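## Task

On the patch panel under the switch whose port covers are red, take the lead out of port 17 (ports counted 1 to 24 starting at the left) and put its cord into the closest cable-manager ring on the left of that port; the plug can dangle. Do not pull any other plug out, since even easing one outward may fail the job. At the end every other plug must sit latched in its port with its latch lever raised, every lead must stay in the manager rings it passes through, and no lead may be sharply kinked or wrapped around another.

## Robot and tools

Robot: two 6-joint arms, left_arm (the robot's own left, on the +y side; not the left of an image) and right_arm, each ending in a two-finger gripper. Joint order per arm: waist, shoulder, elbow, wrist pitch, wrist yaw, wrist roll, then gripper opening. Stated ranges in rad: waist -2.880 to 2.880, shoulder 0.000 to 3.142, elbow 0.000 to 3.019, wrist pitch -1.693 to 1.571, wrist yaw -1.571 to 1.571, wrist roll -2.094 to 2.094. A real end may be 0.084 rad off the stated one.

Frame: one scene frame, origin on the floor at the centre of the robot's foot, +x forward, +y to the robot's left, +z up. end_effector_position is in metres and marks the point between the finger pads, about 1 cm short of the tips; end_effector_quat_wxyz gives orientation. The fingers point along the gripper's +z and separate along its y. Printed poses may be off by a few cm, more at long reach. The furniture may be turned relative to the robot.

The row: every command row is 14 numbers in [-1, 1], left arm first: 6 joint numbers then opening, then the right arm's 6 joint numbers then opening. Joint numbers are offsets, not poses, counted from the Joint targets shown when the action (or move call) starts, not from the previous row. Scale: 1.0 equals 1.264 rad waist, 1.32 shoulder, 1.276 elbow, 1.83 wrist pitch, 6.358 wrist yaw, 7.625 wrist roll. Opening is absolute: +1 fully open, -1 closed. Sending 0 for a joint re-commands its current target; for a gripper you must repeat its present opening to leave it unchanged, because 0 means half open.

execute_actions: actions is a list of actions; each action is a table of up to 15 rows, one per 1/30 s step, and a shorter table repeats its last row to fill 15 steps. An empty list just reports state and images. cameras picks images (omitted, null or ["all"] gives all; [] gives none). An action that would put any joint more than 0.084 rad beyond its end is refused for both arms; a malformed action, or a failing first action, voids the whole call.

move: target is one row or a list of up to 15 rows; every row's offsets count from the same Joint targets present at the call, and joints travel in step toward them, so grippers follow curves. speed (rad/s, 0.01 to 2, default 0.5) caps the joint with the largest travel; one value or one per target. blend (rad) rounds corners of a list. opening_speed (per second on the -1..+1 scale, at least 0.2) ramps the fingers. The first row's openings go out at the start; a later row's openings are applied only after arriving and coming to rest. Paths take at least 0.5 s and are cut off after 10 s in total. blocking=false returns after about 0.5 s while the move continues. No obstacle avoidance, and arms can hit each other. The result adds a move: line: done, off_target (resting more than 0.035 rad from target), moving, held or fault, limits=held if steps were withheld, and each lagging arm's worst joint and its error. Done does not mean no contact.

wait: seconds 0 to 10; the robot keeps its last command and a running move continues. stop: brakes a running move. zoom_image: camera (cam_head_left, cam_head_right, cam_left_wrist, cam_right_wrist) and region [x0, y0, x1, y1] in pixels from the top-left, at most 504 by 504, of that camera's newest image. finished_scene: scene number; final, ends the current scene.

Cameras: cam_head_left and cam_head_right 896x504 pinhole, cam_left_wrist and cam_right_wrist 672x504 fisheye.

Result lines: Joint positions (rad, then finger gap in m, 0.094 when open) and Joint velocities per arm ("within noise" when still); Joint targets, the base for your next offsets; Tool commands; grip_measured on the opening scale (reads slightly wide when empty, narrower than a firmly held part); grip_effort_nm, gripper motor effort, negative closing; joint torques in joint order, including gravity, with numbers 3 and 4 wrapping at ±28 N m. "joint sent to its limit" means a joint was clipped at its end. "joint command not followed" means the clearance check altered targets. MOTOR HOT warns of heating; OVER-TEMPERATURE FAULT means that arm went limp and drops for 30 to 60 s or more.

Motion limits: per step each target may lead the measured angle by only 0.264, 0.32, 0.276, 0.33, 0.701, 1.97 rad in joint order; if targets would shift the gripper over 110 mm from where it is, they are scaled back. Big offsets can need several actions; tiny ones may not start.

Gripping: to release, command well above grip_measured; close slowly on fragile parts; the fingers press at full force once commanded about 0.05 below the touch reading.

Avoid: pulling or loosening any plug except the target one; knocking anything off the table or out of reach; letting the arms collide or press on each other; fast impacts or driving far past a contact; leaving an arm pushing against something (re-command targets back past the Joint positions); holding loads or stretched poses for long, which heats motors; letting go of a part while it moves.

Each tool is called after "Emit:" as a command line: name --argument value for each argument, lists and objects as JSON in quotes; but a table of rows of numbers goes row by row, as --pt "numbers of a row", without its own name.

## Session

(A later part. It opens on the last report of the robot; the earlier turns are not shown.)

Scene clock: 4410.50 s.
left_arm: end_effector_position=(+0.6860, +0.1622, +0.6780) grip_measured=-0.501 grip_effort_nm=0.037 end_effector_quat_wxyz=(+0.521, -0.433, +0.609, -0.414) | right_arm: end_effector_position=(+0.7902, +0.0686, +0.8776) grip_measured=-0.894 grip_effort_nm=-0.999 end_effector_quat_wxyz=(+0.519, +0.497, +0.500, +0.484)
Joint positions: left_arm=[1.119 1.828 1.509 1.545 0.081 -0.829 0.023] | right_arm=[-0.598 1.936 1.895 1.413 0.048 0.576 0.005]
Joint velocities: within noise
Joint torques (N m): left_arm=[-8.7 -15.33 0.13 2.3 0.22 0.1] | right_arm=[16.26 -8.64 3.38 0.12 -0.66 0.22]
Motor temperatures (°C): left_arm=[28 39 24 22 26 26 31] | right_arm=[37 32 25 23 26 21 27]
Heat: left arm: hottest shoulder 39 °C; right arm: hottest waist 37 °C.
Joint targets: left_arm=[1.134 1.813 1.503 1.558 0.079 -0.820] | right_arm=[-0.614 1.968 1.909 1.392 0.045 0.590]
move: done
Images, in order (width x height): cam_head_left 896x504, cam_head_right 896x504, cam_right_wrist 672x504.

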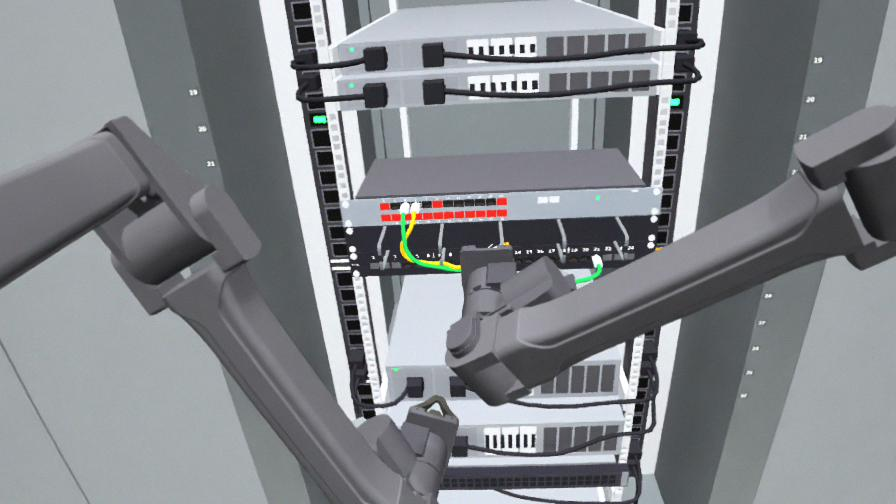

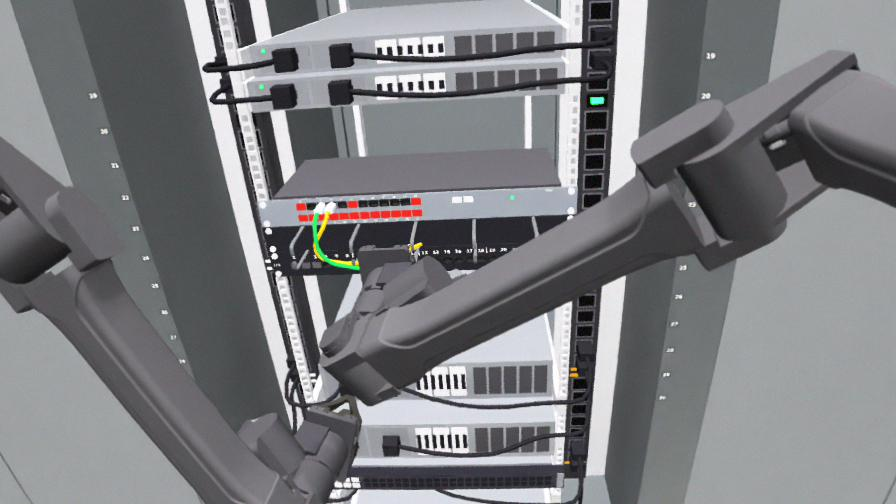

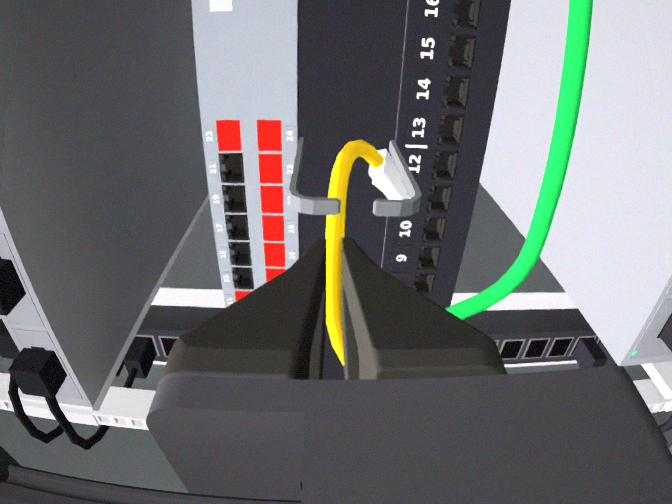

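Emit:
move --target '[-0.02,-0.19,-0.1905,0,0.0261,0,-0.9,0,0,0,0,0,0,-1]' --speed 0.35 --cameras '["cam_left_wrist","cam_head_right"]'

Emit:
zoom_image --camera "cam_left_wrist" --region '[250, 0, 670, 320]'

Scene clock: 4469.07 s.
left_arm: end_effector_position=(+0.6983, +0.1826, +0.7811) grip_measured=-0.898 grip_effort_nm=-0.120 end_effector_quat_wxyz=(+0.512, -0.377, +0.611, -0.472) | right_arm: end_effector_position=(+0.7902, +0.0687, +0.8775) grip_measured=-0.894 grip_effort_nm=-0.994 end_effector_quat_wxyz=(+0.519, +0.497, +0.499, +0.484)
Joint positions: left_arm=[1.119 1.571 1.266 1.545 0.241 -0.829 0.005] | right_arm=[-0.598 1.936 1.895 1.413 0.048 0.577 0.005]
Joint velocities: within noise
Joint torques (N m): left_arm=[-9.11 -15.38 0.28 2.3 0.43 0.09] | right_arm=[16.26 -8.76 3.4 0.16 -0.64 0.22]
Motor temperatures (°C): left_arm=[28 40 24 22 26 26 30] | right_arm=[37 32 25 22 26 21 28]
Heat: left arm: hottest shoulder 40 °C; right arm: hottest waist 37 °C.
Joint targets: left_arm=[1.109 1.562 1.260 1.558 0.245 -0.820] | right_arm=[-0.614 1.968 1.909 1.392 0.045 0.590]
move: done
Images, in order (width x height): cam_head_right 896x504, cam_left_wrist 672x504.

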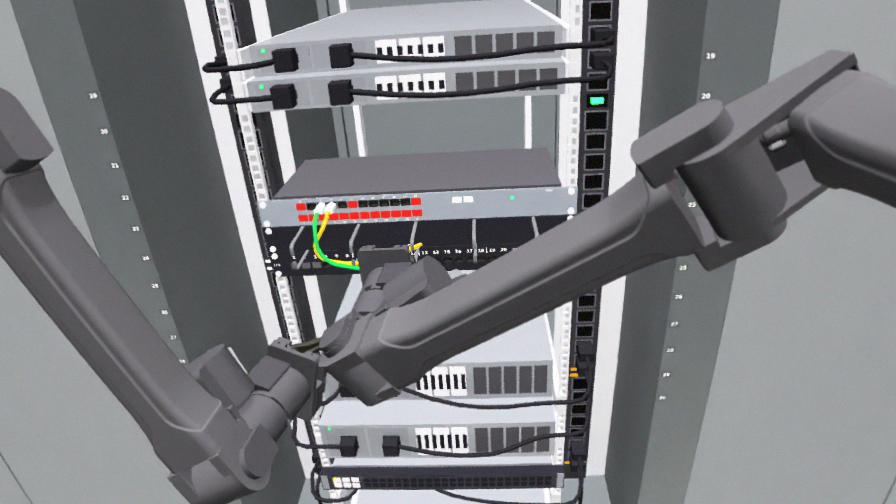

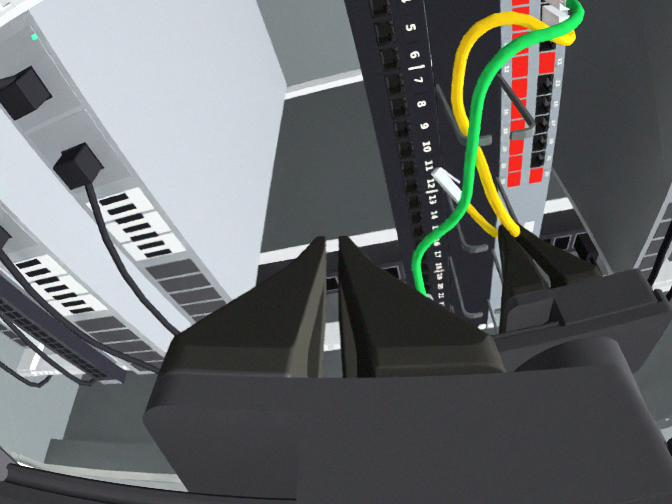

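Scaled by 1.200 from the camera's 672x504 image, which has a finer 960x720 frame.

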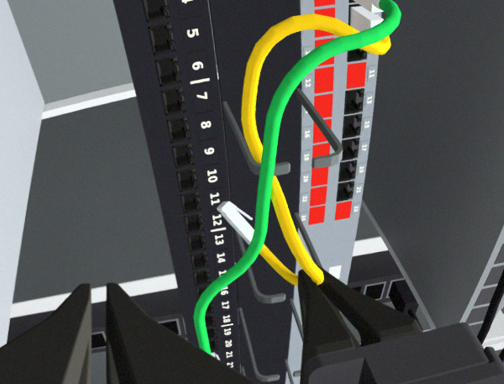

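Emit:
zoom_image --camera "cam_left_wrist" --region '[430, 50, 560, 180]'

Emit:
zoom_image --camera "cam_left_wrist" --region '[420, 140, 560, 280]'

Scaled by 3.877 from the camera's 672x504 image, which has a finer 960x720 frame.

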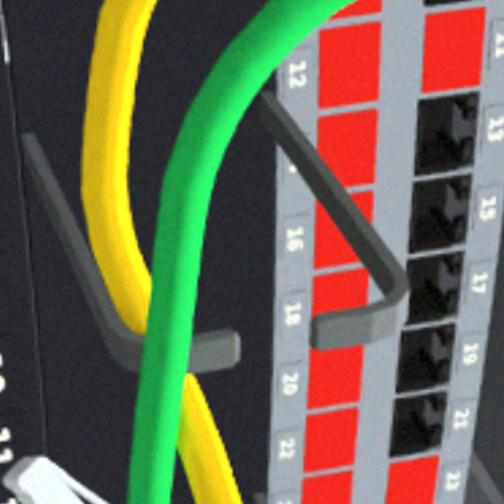

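Scaled by 3.600 from the camera's 672x504 image, which has a finer 960x720 frame.

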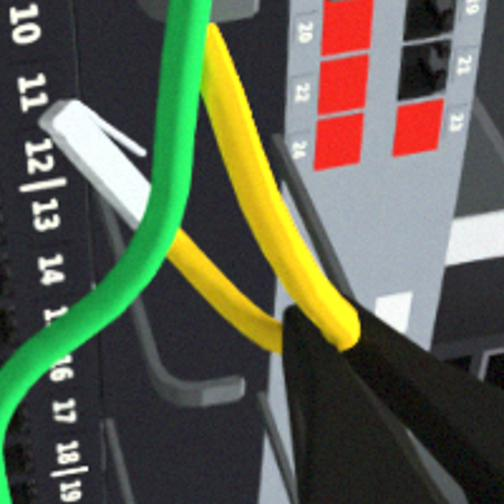

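Emit:
move --pt "0.2 0 0 0 0 0 -0.9 0 0 0 0 0 0 -1" --pt "0.2 0 0 0 0 0 -0.9 0.057 0.0583 0.08 -0.003 0 0 -1" --speed '[0.4,0.15]' --cameras '["cam_right_wrist","cam_head_left","cam_head_right"]'

Emit:
zoom_image --camera "cam_right_wrist" --region '[200, 0, 600, 300]'

Scene clock: 4607.80 s.
left_arm: end_effector_position=(+0.6871, +0.2940, +0.7325) grip_measured=-0.898 grip_effort_nm=-0.120 end_effector_quat_wxyz=(+0.547, -0.337, +0.662, -0.385) | right_arm: end_effector_position=(+0.7950, +0.0892, +0.8858) grip_measured=-0.894 grip_effort_nm=-0.999 end_effector_quat_wxyz=(+0.525, +0.505, +0.479, +0.491)
Joint positions: left_arm=[1.348 1.571 1.266 1.545 0.243 -0.829 0.005] | right_arm=[-0.57 2.004 2.003 1.412 0.048 0.577 0.005]
Joint velocities: within noise
Joint torques (N m): left_arm=[-4.01 -16.5 0.21 2.4 0.21 0.09] | right_arm=[20.84 -7.77 3.18 -0.16 -0.67 0.22]
Motor temperatures (°C): left_arm=[28 41 24 22 26 26 29] | right_arm=[37 32 26 22 27 21 28]
Heat: left arm: hottest shoulder 41 °C; right arm: hottest waist 37 °C.
Joint targets: left_arm=[1.361 1.562 1.260 1.558 0.245 -0.820] | right_arm=[-0.542 2.045 2.011 1.387 0.045 0.590]
move: off_target (right_arm); right_arm: the shoulder is farthest, 0.041 rad from its target
Images, in order (width x height): cam_head_left 896x504, cam_head_right 896x504, cam_right_wrist 672x504.

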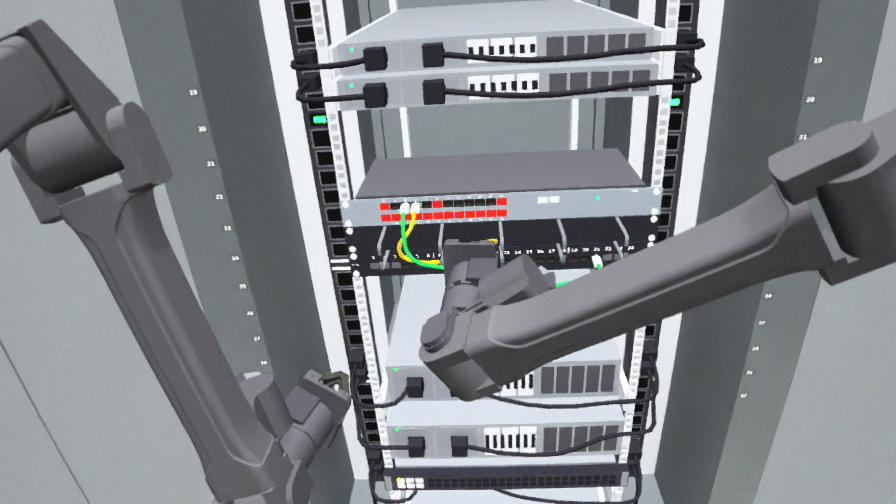

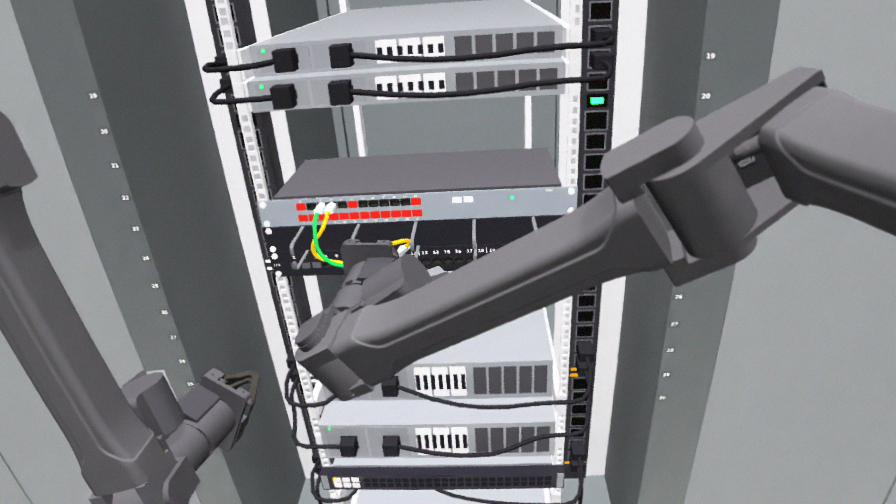

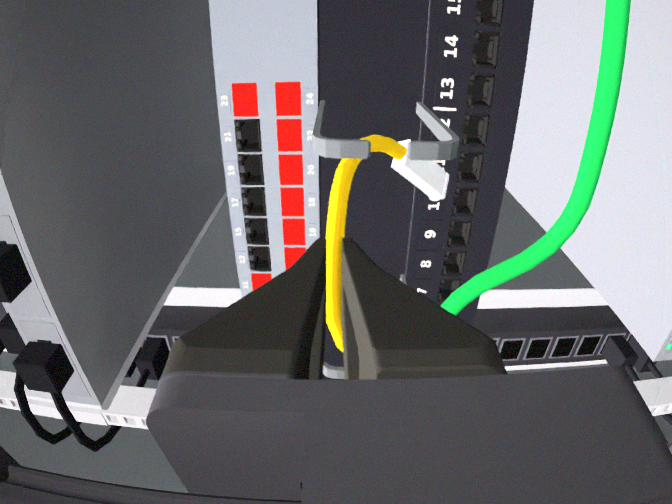

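Scaled by 1.260 from the camera's 672x504 image, which has a finer 960x720 frame.

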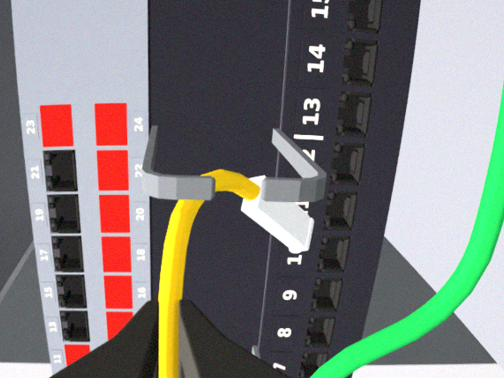

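Emit:
move --pt "0 0 0 0 0 0 -0.9 0.0134 0.0227 0.007 0 0 0 -1" --pt "0 0 0 0 0 0 -0.9 0.0087 -0.072 -0.1826 0.0918 0 0 -1" --speed '[0.15,0.2]' --blend 0.005 --cameras '["cam_right_wrist","cam_head_left","cam_head_right"]'

Emit:
zoom_image --camera "cam_head_right" --region '[300, 210, 460, 290]'

Scene clock: 4625.73 s.
left_arm: end_effector_position=(+0.6871, +0.2940, +0.7325) grip_measured=-0.898 grip_effort_nm=-0.115 end_effector_quat_wxyz=(+0.547, -0.337, +0.662, -0.385) | right_arm: end_effector_position=(+0.7404, +0.0916, +0.8926) grip_measured=-0.894 grip_effort_nm=-0.999 end_effector_quat_wxyz=(+0.512, +0.505, +0.486, +0.497)
Joint positions: left_arm=[1.348 1.571 1.266 1.545 0.243 -0.829 0.005] | right_arm=[-0.556 1.954 1.791 1.545 0.048 0.577 0.005]
Joint velocities: within noise
Joint torques (N m): left_arm=[-4.07 -16.56 0.17 2.37 0.19 0.1] | right_arm=[20.25 -10.4 0.58 1.36 -0.68 0.2]
Motor temperatures (°C): left_arm=[27 41 24 22 26 26 29] | right_arm=[38 31 26 22 27 21 28]
Heat: left arm: hottest shoulder 41 °C; right arm: hottest waist 38 °C.
Joint targets: left_arm=[1.361 1.562 1.260 1.558 0.245 -0.820] | right_arm=[-0.531 1.950 1.778 1.555 0.045 0.590]
move: done
Images, in order (width x height): cam_head_left 896x504, cam_head_right 896x504, cam_right_wrist 672x504.

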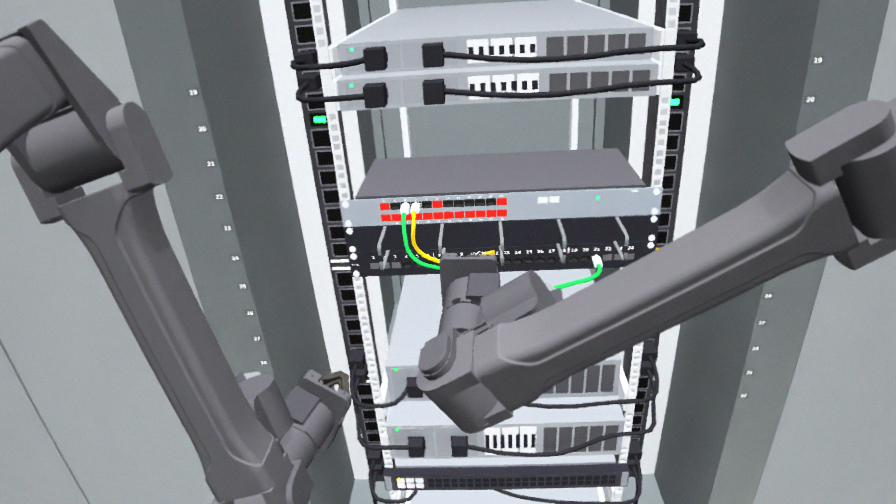

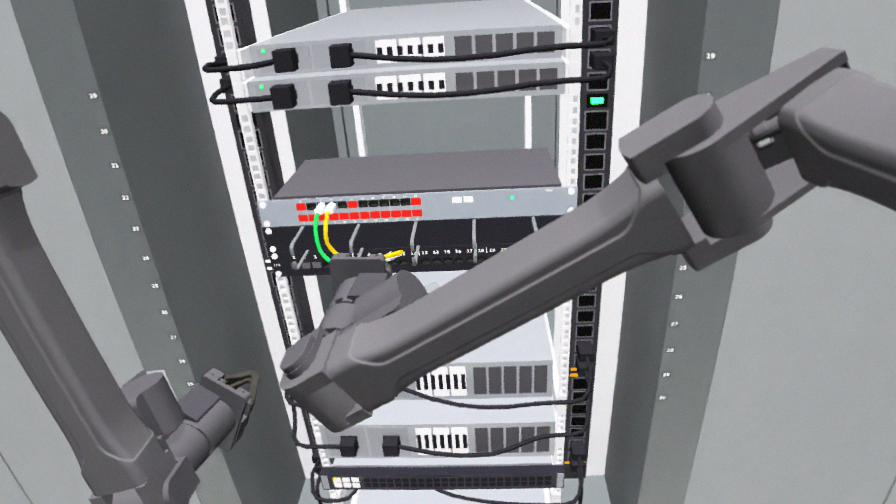

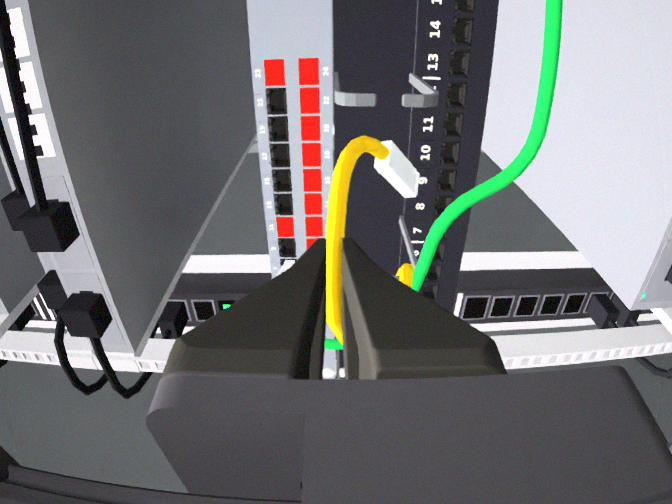

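Scaled by 3.150 from the camera's 896x504 image, which has a finer 1280x720 frame.

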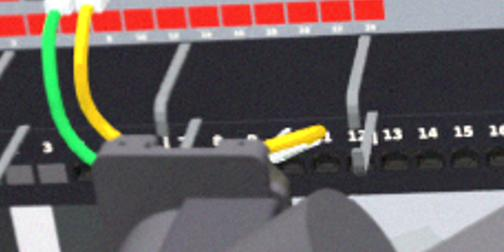

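Emit:
move --target '[0,0,0,0,0,0,-0.9,0.0744,-0.2856,-0.2257,-0.2836,0.0989,0.0064,-1]' --speed 0.25 --cameras '["cam_right_wrist","cam_head_left","cam_head_right"]'

Emit:
zoom_image --camera "cam_head_left" --region '[380, 180, 580, 300]'

Scene clock: 4639.57 s.
left_arm: end_effector_position=(+0.6871, +0.2940, +0.7325) grip_measured=-0.898 grip_effort_nm=-0.115 end_effector_quat_wxyz=(+0.547, -0.337, +0.662, -0.385) | right_arm: end_effector_position=(+0.7418, +0.0301, +0.8832) grip_measured=-0.894 grip_effort_nm=-0.994 end_effector_quat_wxyz=(+0.299, +0.640, +0.642, +0.297)
Joint positions: left_arm=[1.348 1.571 1.266 1.545 0.243 -0.829 0.005] | right_arm=[-0.461 1.588 1.501 1.047 0.669 0.626 0.005]
Joint velocities: within noise
Joint torques (N m): left_arm=[-4.13 -16.73 0.17 2.37 0.21 0.1] | right_arm=[16.56 -10.52 1.03 0.17 -0.2 0.24]
Motor temperatures (°C): left_arm=[27 41 24 22 26 26 29] | right_arm=[38 31 25 22 27 21 28]
Heat: left arm: hottest shoulder 41 °C; right arm: hottest waist 38 °C.
Joint targets: left_arm=[1.361 1.562 1.260 1.558 0.245 -0.820] | right_arm=[-0.437 1.573 1.490 1.036 0.673 0.638]
move: done
Images, in order (width x height): cam_head_left 896x504, cam_head_right 896x504, cam_right_wrist 672x504.

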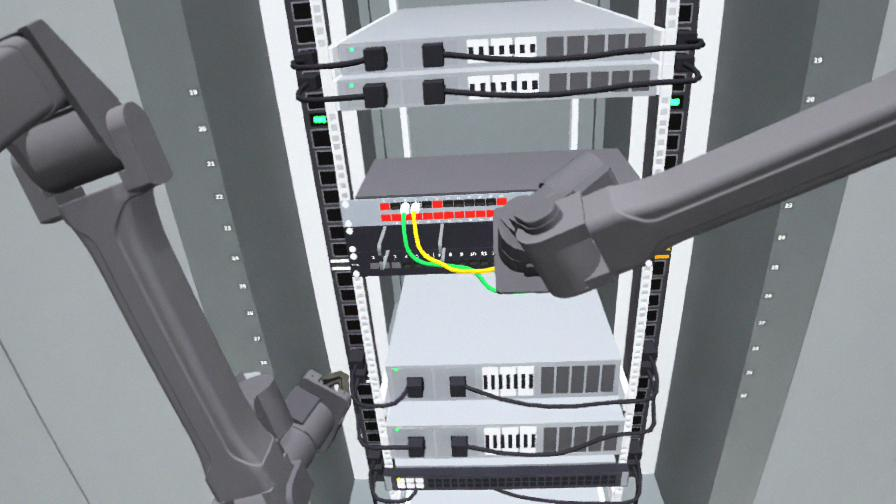

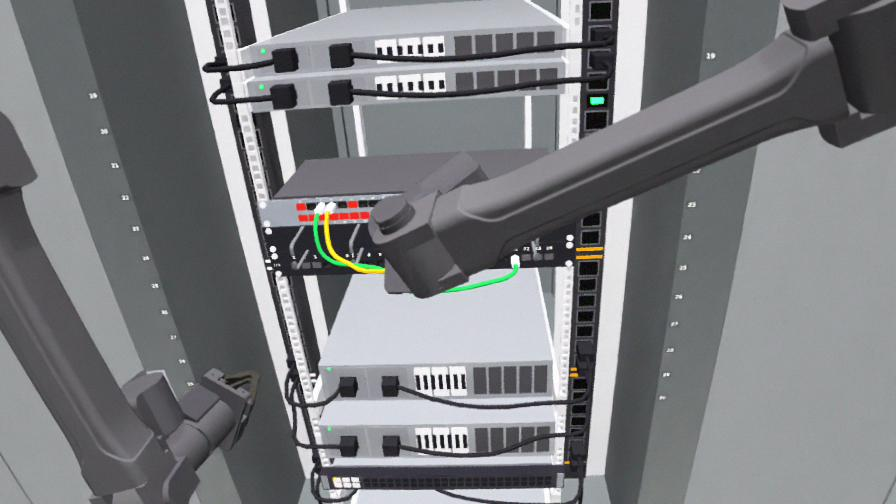

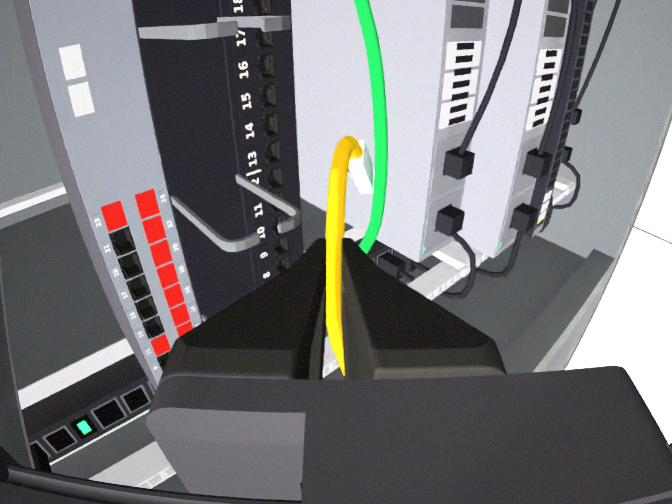

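Scaled by 2.520 from the camera's 896x504 image, which has a finer 1280x720 frame.

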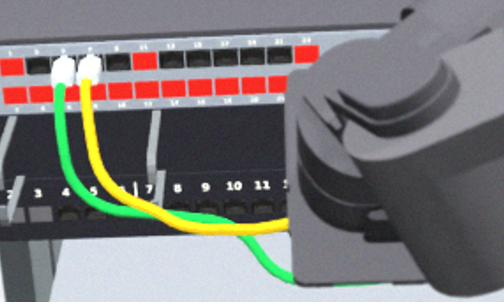

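Emit:
zoom_image --camera "cam_head_left" --region '[400, 220, 500, 300]'

Emit:
zoom_image --camera "cam_head_right" --region '[310, 220, 410, 300]'

Scaled by 5.040 from the camera's 896x504 image, which has a finer 1280x720 frame.

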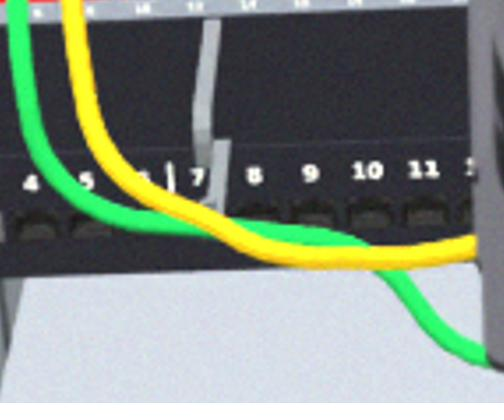

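Scaled by 5.040 from the camera's 896x504 image, which has a finer 1280x720 frame.

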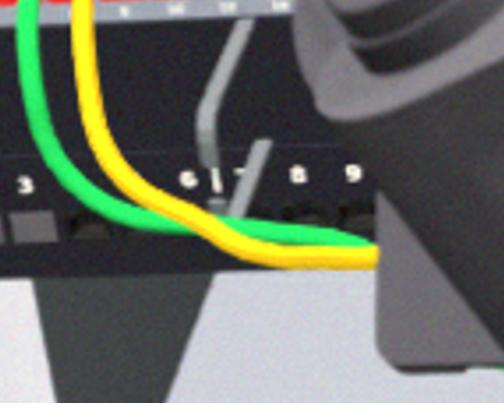

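Emit:
move --target '[0,0,0,0,0,0,-0.9,0.075,-0.0273,-0.0125,-0.011,0,0,-1]' --speed 0.15 --cameras '["cam_right_wrist","cam_head_left","cam_head_right"]'

Emit:
zoom_image --camera "cam_head_left" --region '[390, 180, 530, 300]'

Emit:
zoom_image --camera "cam_head_right" --region '[300, 180, 440, 300]'

Scene clock: 4681.30 s.
left_arm: end_effector_position=(+0.6871, +0.2940, +0.7325) grip_measured=-0.898 grip_effort_nm=-0.115 end_effector_quat_wxyz=(+0.547, -0.337, +0.662, -0.385) | right_arm: end_effector_position=(+0.7470, +0.0482, +0.9365) grip_measured=-0.894 grip_effort_nm=-0.994 end_effector_quat_wxyz=(+0.272, +0.647, +0.629, +0.333)
Joint positions: left_arm=[1.348 1.571 1.266 1.545 0.243 -0.829 0.005] | right_arm=[-0.366 1.55 1.484 1.027 0.672 0.627 0.005]
Joint velocities: within noise
Joint torques (N m): left_arm=[-3.78 -16.62 0.14 2.39 0.22 0.09] | right_arm=[16.97 -8.88 1.13 0.1 -0.32 0.22]
Motor temperatures (°C): left_arm=[27 42 24 22 26 26 28] | right_arm=[37 31 25 22 26 21 28]
Heat: left arm: hottest shoulder 42 °C; right arm: hottest waist 37 °C.
Joint targets: left_arm=[1.361 1.562 1.260 1.558 0.245 -0.820] | right_arm=[-0.342 1.537 1.474 1.015 0.674 0.638]
move: done
Images, in order (width x height): cam_head_left 896x504, cam_head_right 896x504, cam_right_wrist 672x504.

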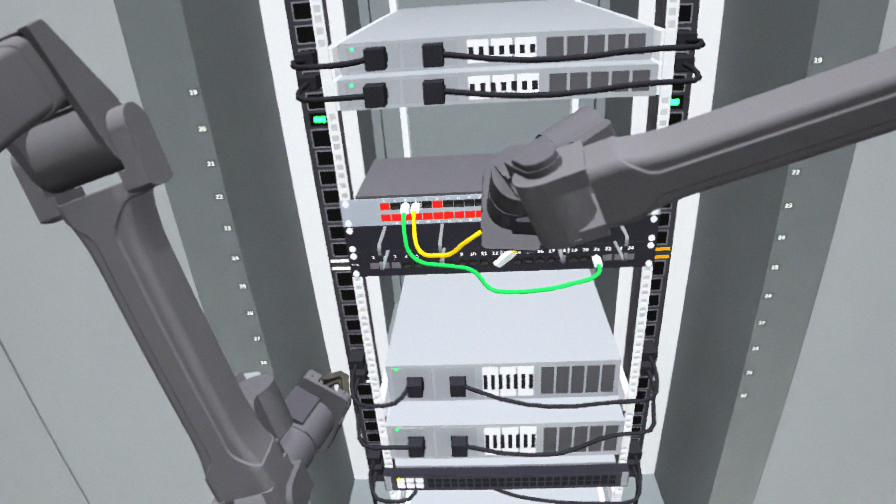

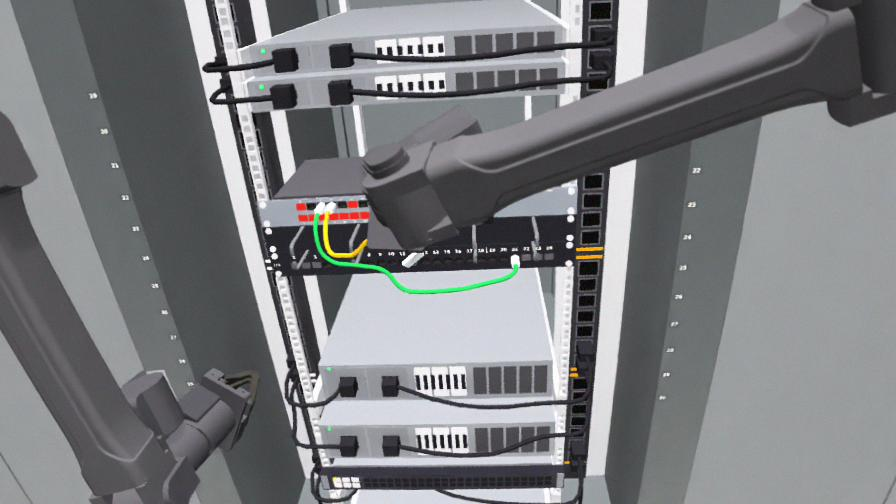

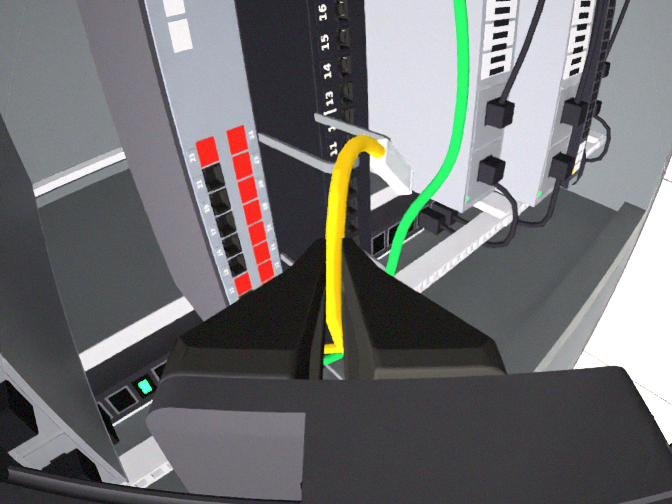

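Scaled by 3.600 from the camera's 896x504 image, which has a finer 1280x720 frame.

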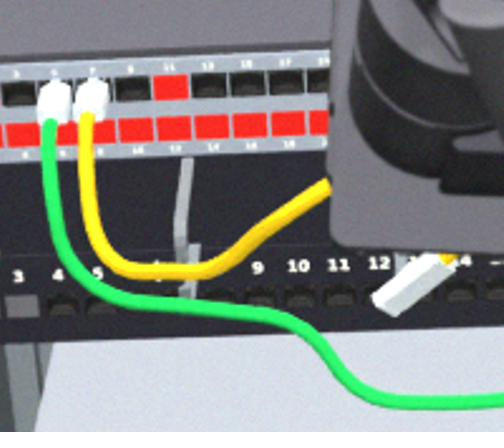

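Scaled by 3.600 from the camera's 896x504 image, which has a finer 1280x720 frame.

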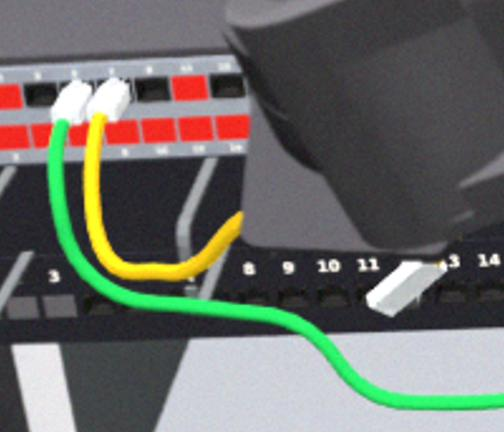

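Emit:
move --target '[-0.4043,0.0856,0.192,0,-0.0549,-0.004,-0.6,0,0,0,0,0,0,-1]' --speed 0.4 --cameras '["cam_left_wrist","cam_head_left"]'

Emit:
zoom_image --camera "cam_left_wrist" --region '[250, 0, 600, 300]'

Scene clock: 4705.30 s.
left_arm: end_effector_position=(+0.7668, +0.1258, +0.8352) grip_measured=-0.602 grip_effort_nm=0.056 end_effector_quat_wxyz=(+0.529, -0.534, +0.484, -0.448) | right_arm: end_effector_position=(+0.7466, +0.0485, +0.9364) grip_measured=-0.894 grip_effort_nm=-0.999 end_effector_quat_wxyz=(+0.272, +0.647, +0.630, +0.333)
Joint positions: left_arm=[0.859 1.639 1.49 1.545 -0.1 -0.837 0.019] | right_arm=[-0.366 1.55 1.483 1.026 0.672 0.627 0.005]
Joint velocities: within noise
Joint torques (N m): left_arm=[-12.51 -11.4 2.96 1.98 0.28 -0.11] | right_arm=[16.79 -8.88 1.14 0.12 -0.32 0.23]
Motor temperatures (°C): left_arm=[27 42 24 22 26 26 28] | right_arm=[37 31 25 22 26 21 28]
Heat: left arm: hottest shoulder 42 °C; right arm: hottest waist 37 °C.
Joint targets: left_arm=[0.851 1.675 1.505 1.558 -0.104 -0.850] | right_arm=[-0.342 1.537 1.474 1.016 0.673 0.638]
move: off_target (left_arm); left_arm: the shoulder is farthest, 0.036 rad from its target
Images, in order (width x height): cam_head_left 896x504, cam_left_wrist 672x504.

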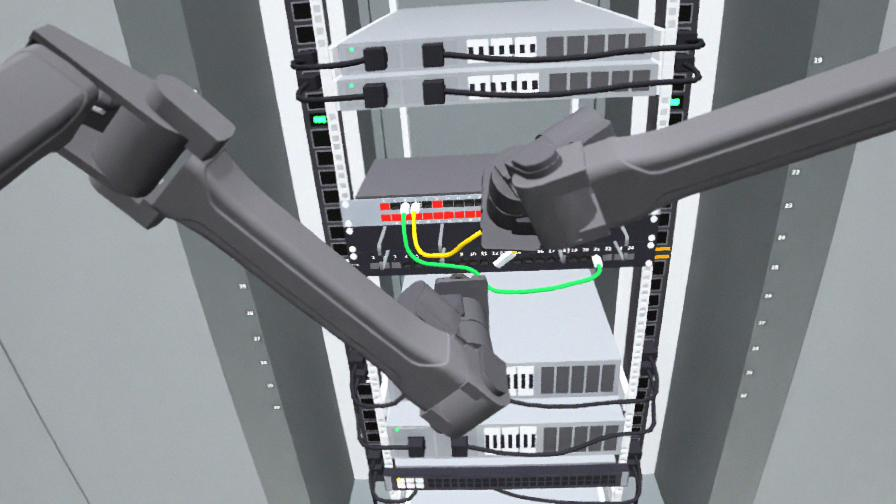

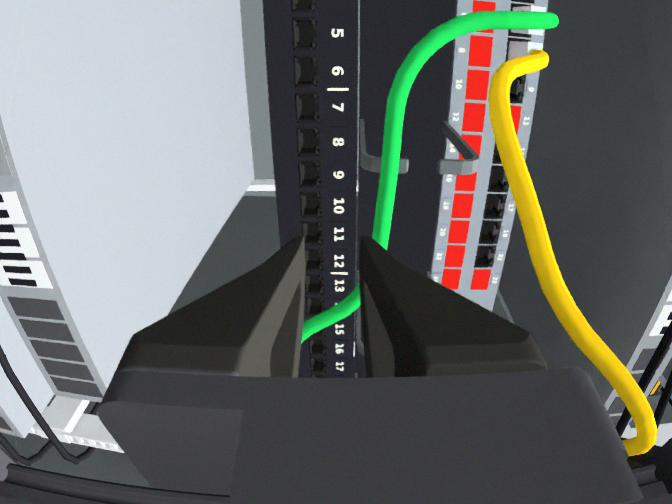

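Scaled by 1.440 from the camera's 672x504 image, which has a finer 960x720 frame.

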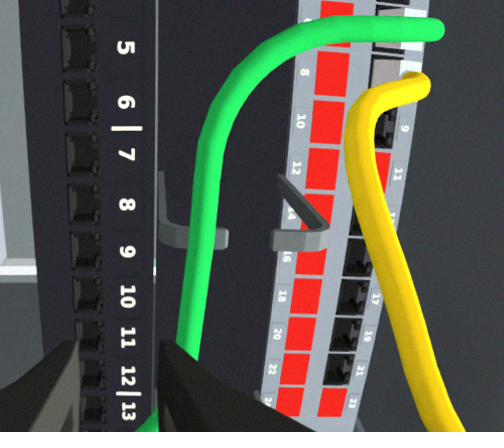

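Emit:
move --pt "-0.0103 -0.0644 -0.043 0.007 0 0 -0.5 0 0 0 0 0 0 -1" --pt "-0.0103 -0.0076 0.0603 -0.0202 0 0 -0.5 0 0 0 0 0 0 -1" --speed 0.15 --cameras '["cam_left_wrist","cam_head_left"]'

Emit:
zoom_image --camera "cam_left_wrist" --region '[250, 0, 600, 300]'

Scene clock: 4736.43 s.
left_arm: end_effector_position=(+0.7972, +0.1421, +0.8540) grip_measured=-0.502 grip_effort_nm=0.056 end_effector_quat_wxyz=(+0.551, -0.534, +0.457, -0.450) | right_arm: end_effector_position=(+0.7466, +0.0485, +0.9364) grip_measured=-0.894 grip_effort_nm=-0.999 end_effector_quat_wxyz=(+0.272, +0.647, +0.630, +0.333)
Joint positions: left_arm=[0.857 1.628 1.563 1.53 -0.103 -0.838 0.023] | right_arm=[-0.366 1.55 1.483 1.026 0.672 0.627 0.005]
Joint velocities: within noise
Joint torques (N m): left_arm=[-13.57 -11.87 3.85 1.05 0.4 -0.08] | right_arm=[16.91 -9 1.25 0.16 -0.32 0.22]
Motor temperatures (°C): left_arm=[28 40 24 22 26 26 28] | right_arm=[37 31 25 22 26 21 28]
Heat: left arm: hottest shoulder 40 °C; right arm: hottest waist 37 °C.
Joint targets: left_arm=[0.838 1.665 1.582 1.521 -0.104 -0.850] | right_arm=[-0.342 1.537 1.474 1.016 0.673 0.638]
move: off_target (left_arm); left_arm: the shoulder is farthest, 0.037 rad from its target
Images, in order (width x height): cam_head_left 896x504, cam_left_wrist 672x504.

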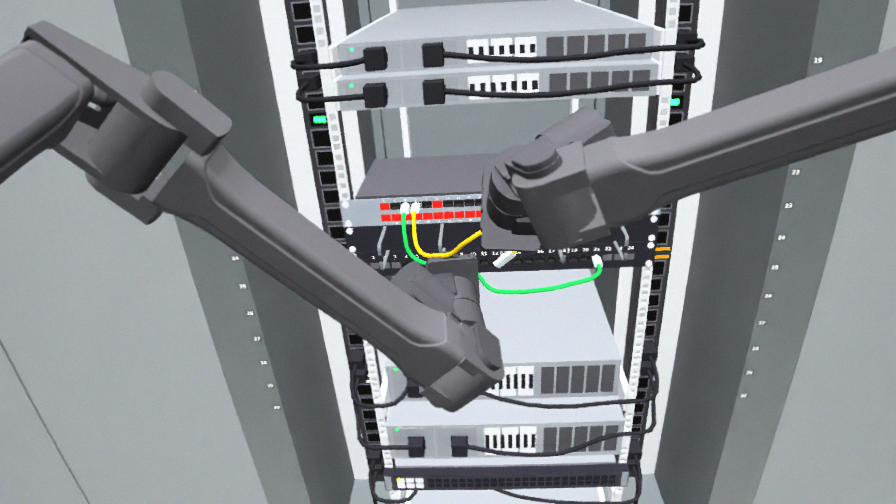

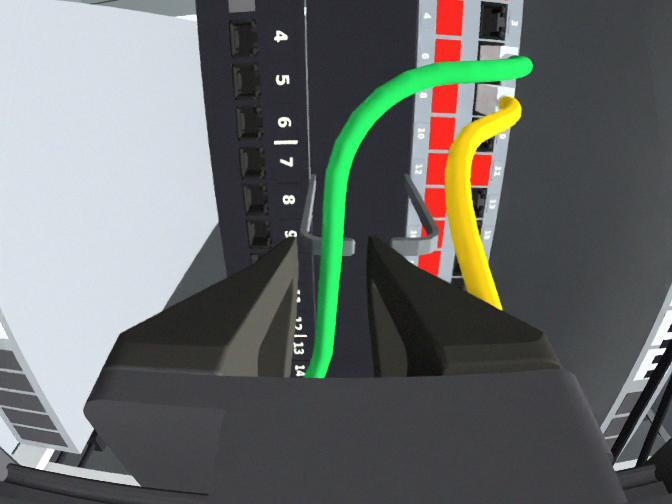

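Scaled by 1.440 from the camera's 672x504 image, which has a finer 960x720 frame.

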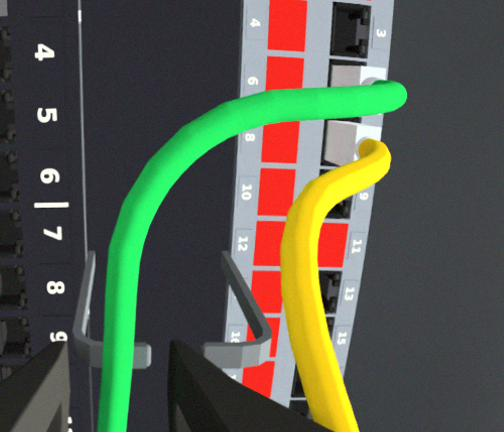

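Emit:
move --pt "0 0 0 0 0 0 -1 0 0 0 0 0 0 -1" --pt "-0.0277 -0.053 -0.0564 0.0077 0 0 -1 0 0 0 0 0 0 -1" --speed 0.12 --opening_speed 0.4 --cameras '["cam_left_wrist","cam_head_left"]'

Emit:
zoom_image --camera "cam_left_wrist" --region '[250, 100, 500, 300]'

Scene clock: 4749.87 s.
left_arm: end_effector_position=(+0.7939, +0.1394, +0.8513) grip_measured=-0.726 grip_effort_nm=-1.057 end_effector_quat_wxyz=(+0.539, -0.540, +0.467, -0.446) | right_arm: end_effector_position=(+0.7466, +0.0485, +0.9364) grip_measured=-0.894 grip_effort_nm=-0.999 end_effector_quat_wxyz=(+0.272, +0.647, +0.630, +0.333)
Joint positions: left_arm=[0.852 1.616 1.541 1.508 -0.117 -0.838 0.013] | right_arm=[-0.366 1.55 1.483 1.026 0.672 0.627 0.005]
Joint velocities: within noise
Joint torques (N m): left_arm=[-16.32 -15.91 0.2 2.61 0.91 -0.09] | right_arm=[16.85 -9.05 1.28 0.14 -0.33 0.24]
Motor temperatures (°C): left_arm=[28 40 24 22 26 26 28] | right_arm=[37 31 25 22 26 21 28]
Heat: left arm: hottest shoulder 40 °C; right arm: hottest waist 37 °C.
Joint targets: left_arm=[0.802 1.595 1.510 1.535 -0.104 -0.851] | right_arm=[-0.342 1.537 1.474 1.016 0.673 0.638]
move: off_target (left_arm); left_arm: the waist is farthest, 0.049 rad from its target
Images, in order (width x height): cam_head_left 896x504, cam_left_wrist 672x504.

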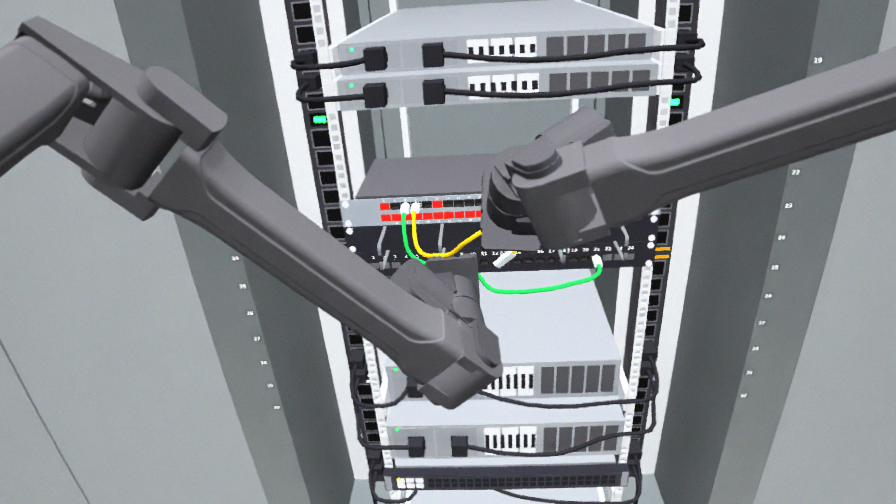

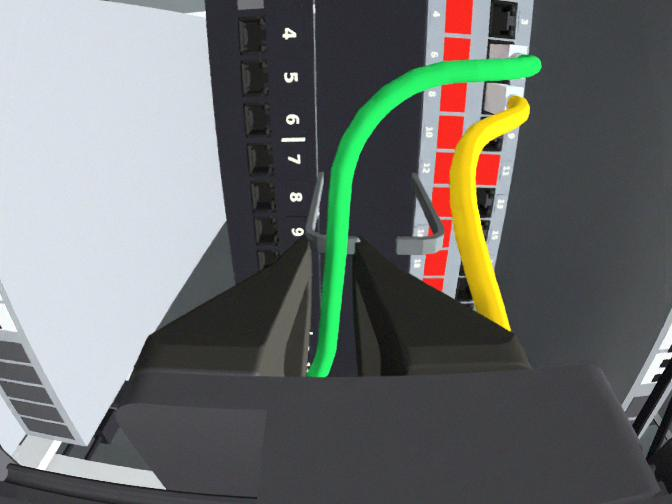

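Scaled by 2.016 from the camera's 672x504 image, which has a finer 960x720 frame.

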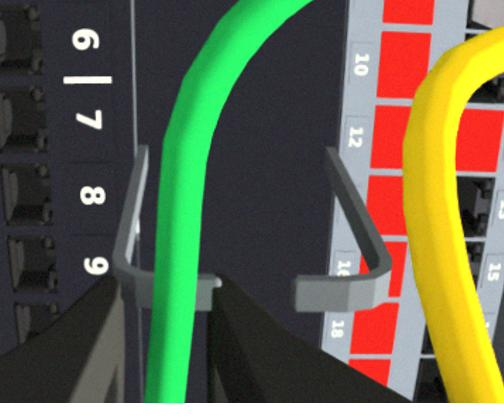

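Emit:
move --pt "0.0285 0.038 0.039 -0.0055 0 0 -0.726 0 0 0 0 0 0 -1" --pt "0.0285 0.038 0.039 -0.0055 0 0 -0.5 0 0 0 0 0 0 -1" --pt "0.0206 0.0492 0.031 0.012 0 0 -0.5 0 0 0 0 0 0 -1" --speed 0.12 --opening_speed 0.5 --cameras '["cam_left_wrist"]'

Emit:
zoom_image --camera "cam_left_wrist" --region '[250, 100, 500, 300]'

Scene clock: 4770.50 s.
left_arm: end_effector_position=(+0.7928, +0.1390, +0.8568) grip_measured=-0.502 grip_effort_nm=0.056 end_effector_quat_wxyz=(+0.549, -0.537, +0.455, -0.451) | right_arm: end_effector_position=(+0.7466, +0.0485, +0.9364) grip_measured=-0.894 grip_effort_nm=-0.994 end_effector_quat_wxyz=(+0.272, +0.647, +0.630, +0.333)
Joint positions: left_arm=[0.848 1.626 1.549 1.542 -0.107 -0.838 0.023] | right_arm=[-0.366 1.55 1.483 1.026 0.672 0.627 0.005]
Joint velocities: within noise
Joint torques (N m): left_arm=[-13.63 -11.87 2.39 2.03 0.56 -0.09] | right_arm=[16.73 -8.82 1.16 0.18 -0.32 0.22]
Motor temperatures (°C): left_arm=[29 41 24 22 27 26 29] | right_arm=[37 31 25 22 26 21 28]
Heat: left arm: hottest shoulder 41 °C; right arm: hottest waist 37 °C.
Joint targets: left_arm=[0.829 1.660 1.550 1.557 -0.104 -0.850] | right_arm=[-0.342 1.537 1.474 1.016 0.673 0.638]
move: done
Images, in order (width x height): cam_left_wrist 672x504.

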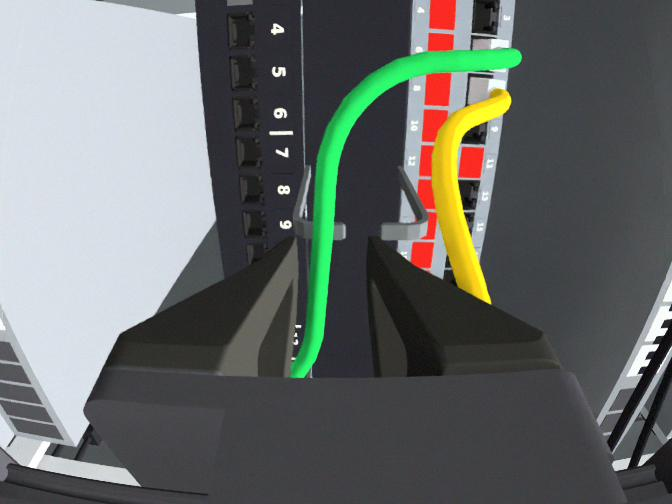

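Scaled by 2.016 from the camera's 672x504 image, which has a finer 960x720 frame.

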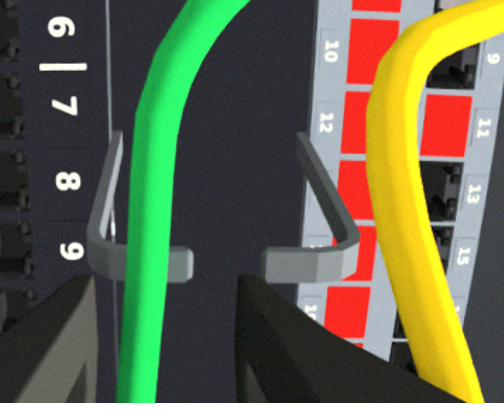

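Emit:
move --target '[0,0,0,0,0,0,-1,0,0,0,0,0,0,-1]' --opening_speed 0.4 --cameras '["cam_left_wrist"]'

Scene clock: 4779.60 s.
left_arm: end_effector_position=(+0.7925, +0.1388, +0.8570) grip_measured=-0.903 grip_effort_nm=-1.043 end_effector_quat_wxyz=(+0.549, -0.537, +0.454, -0.452) | right_arm: end_effector_position=(+0.7466, +0.0485, +0.9364) grip_measured=-0.894 grip_effort_nm=-0.999 end_effector_quat_wxyz=(+0.272, +0.647, +0.630, +0.333)
Joint positions: left_arm=[0.847 1.626 1.549 1.543 -0.107 -0.838 0.005] | right_arm=[-0.366 1.55 1.483 1.026 0.672 0.627 0.005]
Joint velocities: within noise
Joint torques (N m): left_arm=[-13.39 -12.1 2.39 1.98 0.55 -0.08] | right_arm=[16.91 -8.7 1.18 0.14 -0.33 0.24]
Motor temperatures (°C): left_arm=[29 39 24 22 27 26 29] | right_arm=[37 31 25 22 26 21 28]
Heat: left arm: hottest shoulder 39 °C; right arm: hottest waist 37 °C.
Joint targets: left_arm=[0.828 1.660 1.550 1.557 -0.104 -0.850] | right_arm=[-0.342 1.537 1.474 1.016 0.673 0.638]
move: done
Images, in order (width x height): cam_left_wrist 672x504.

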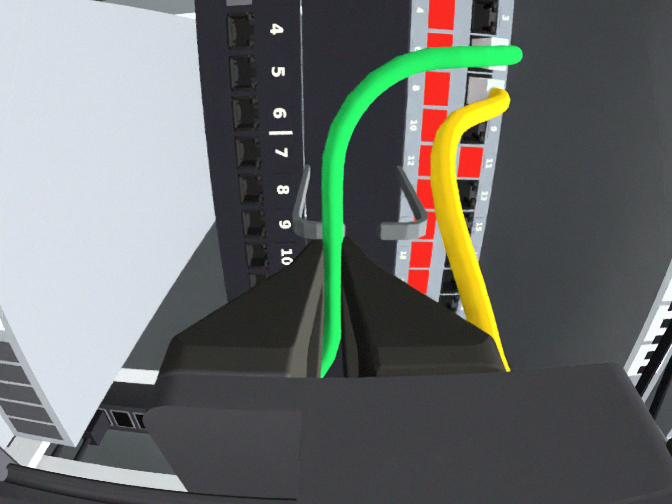

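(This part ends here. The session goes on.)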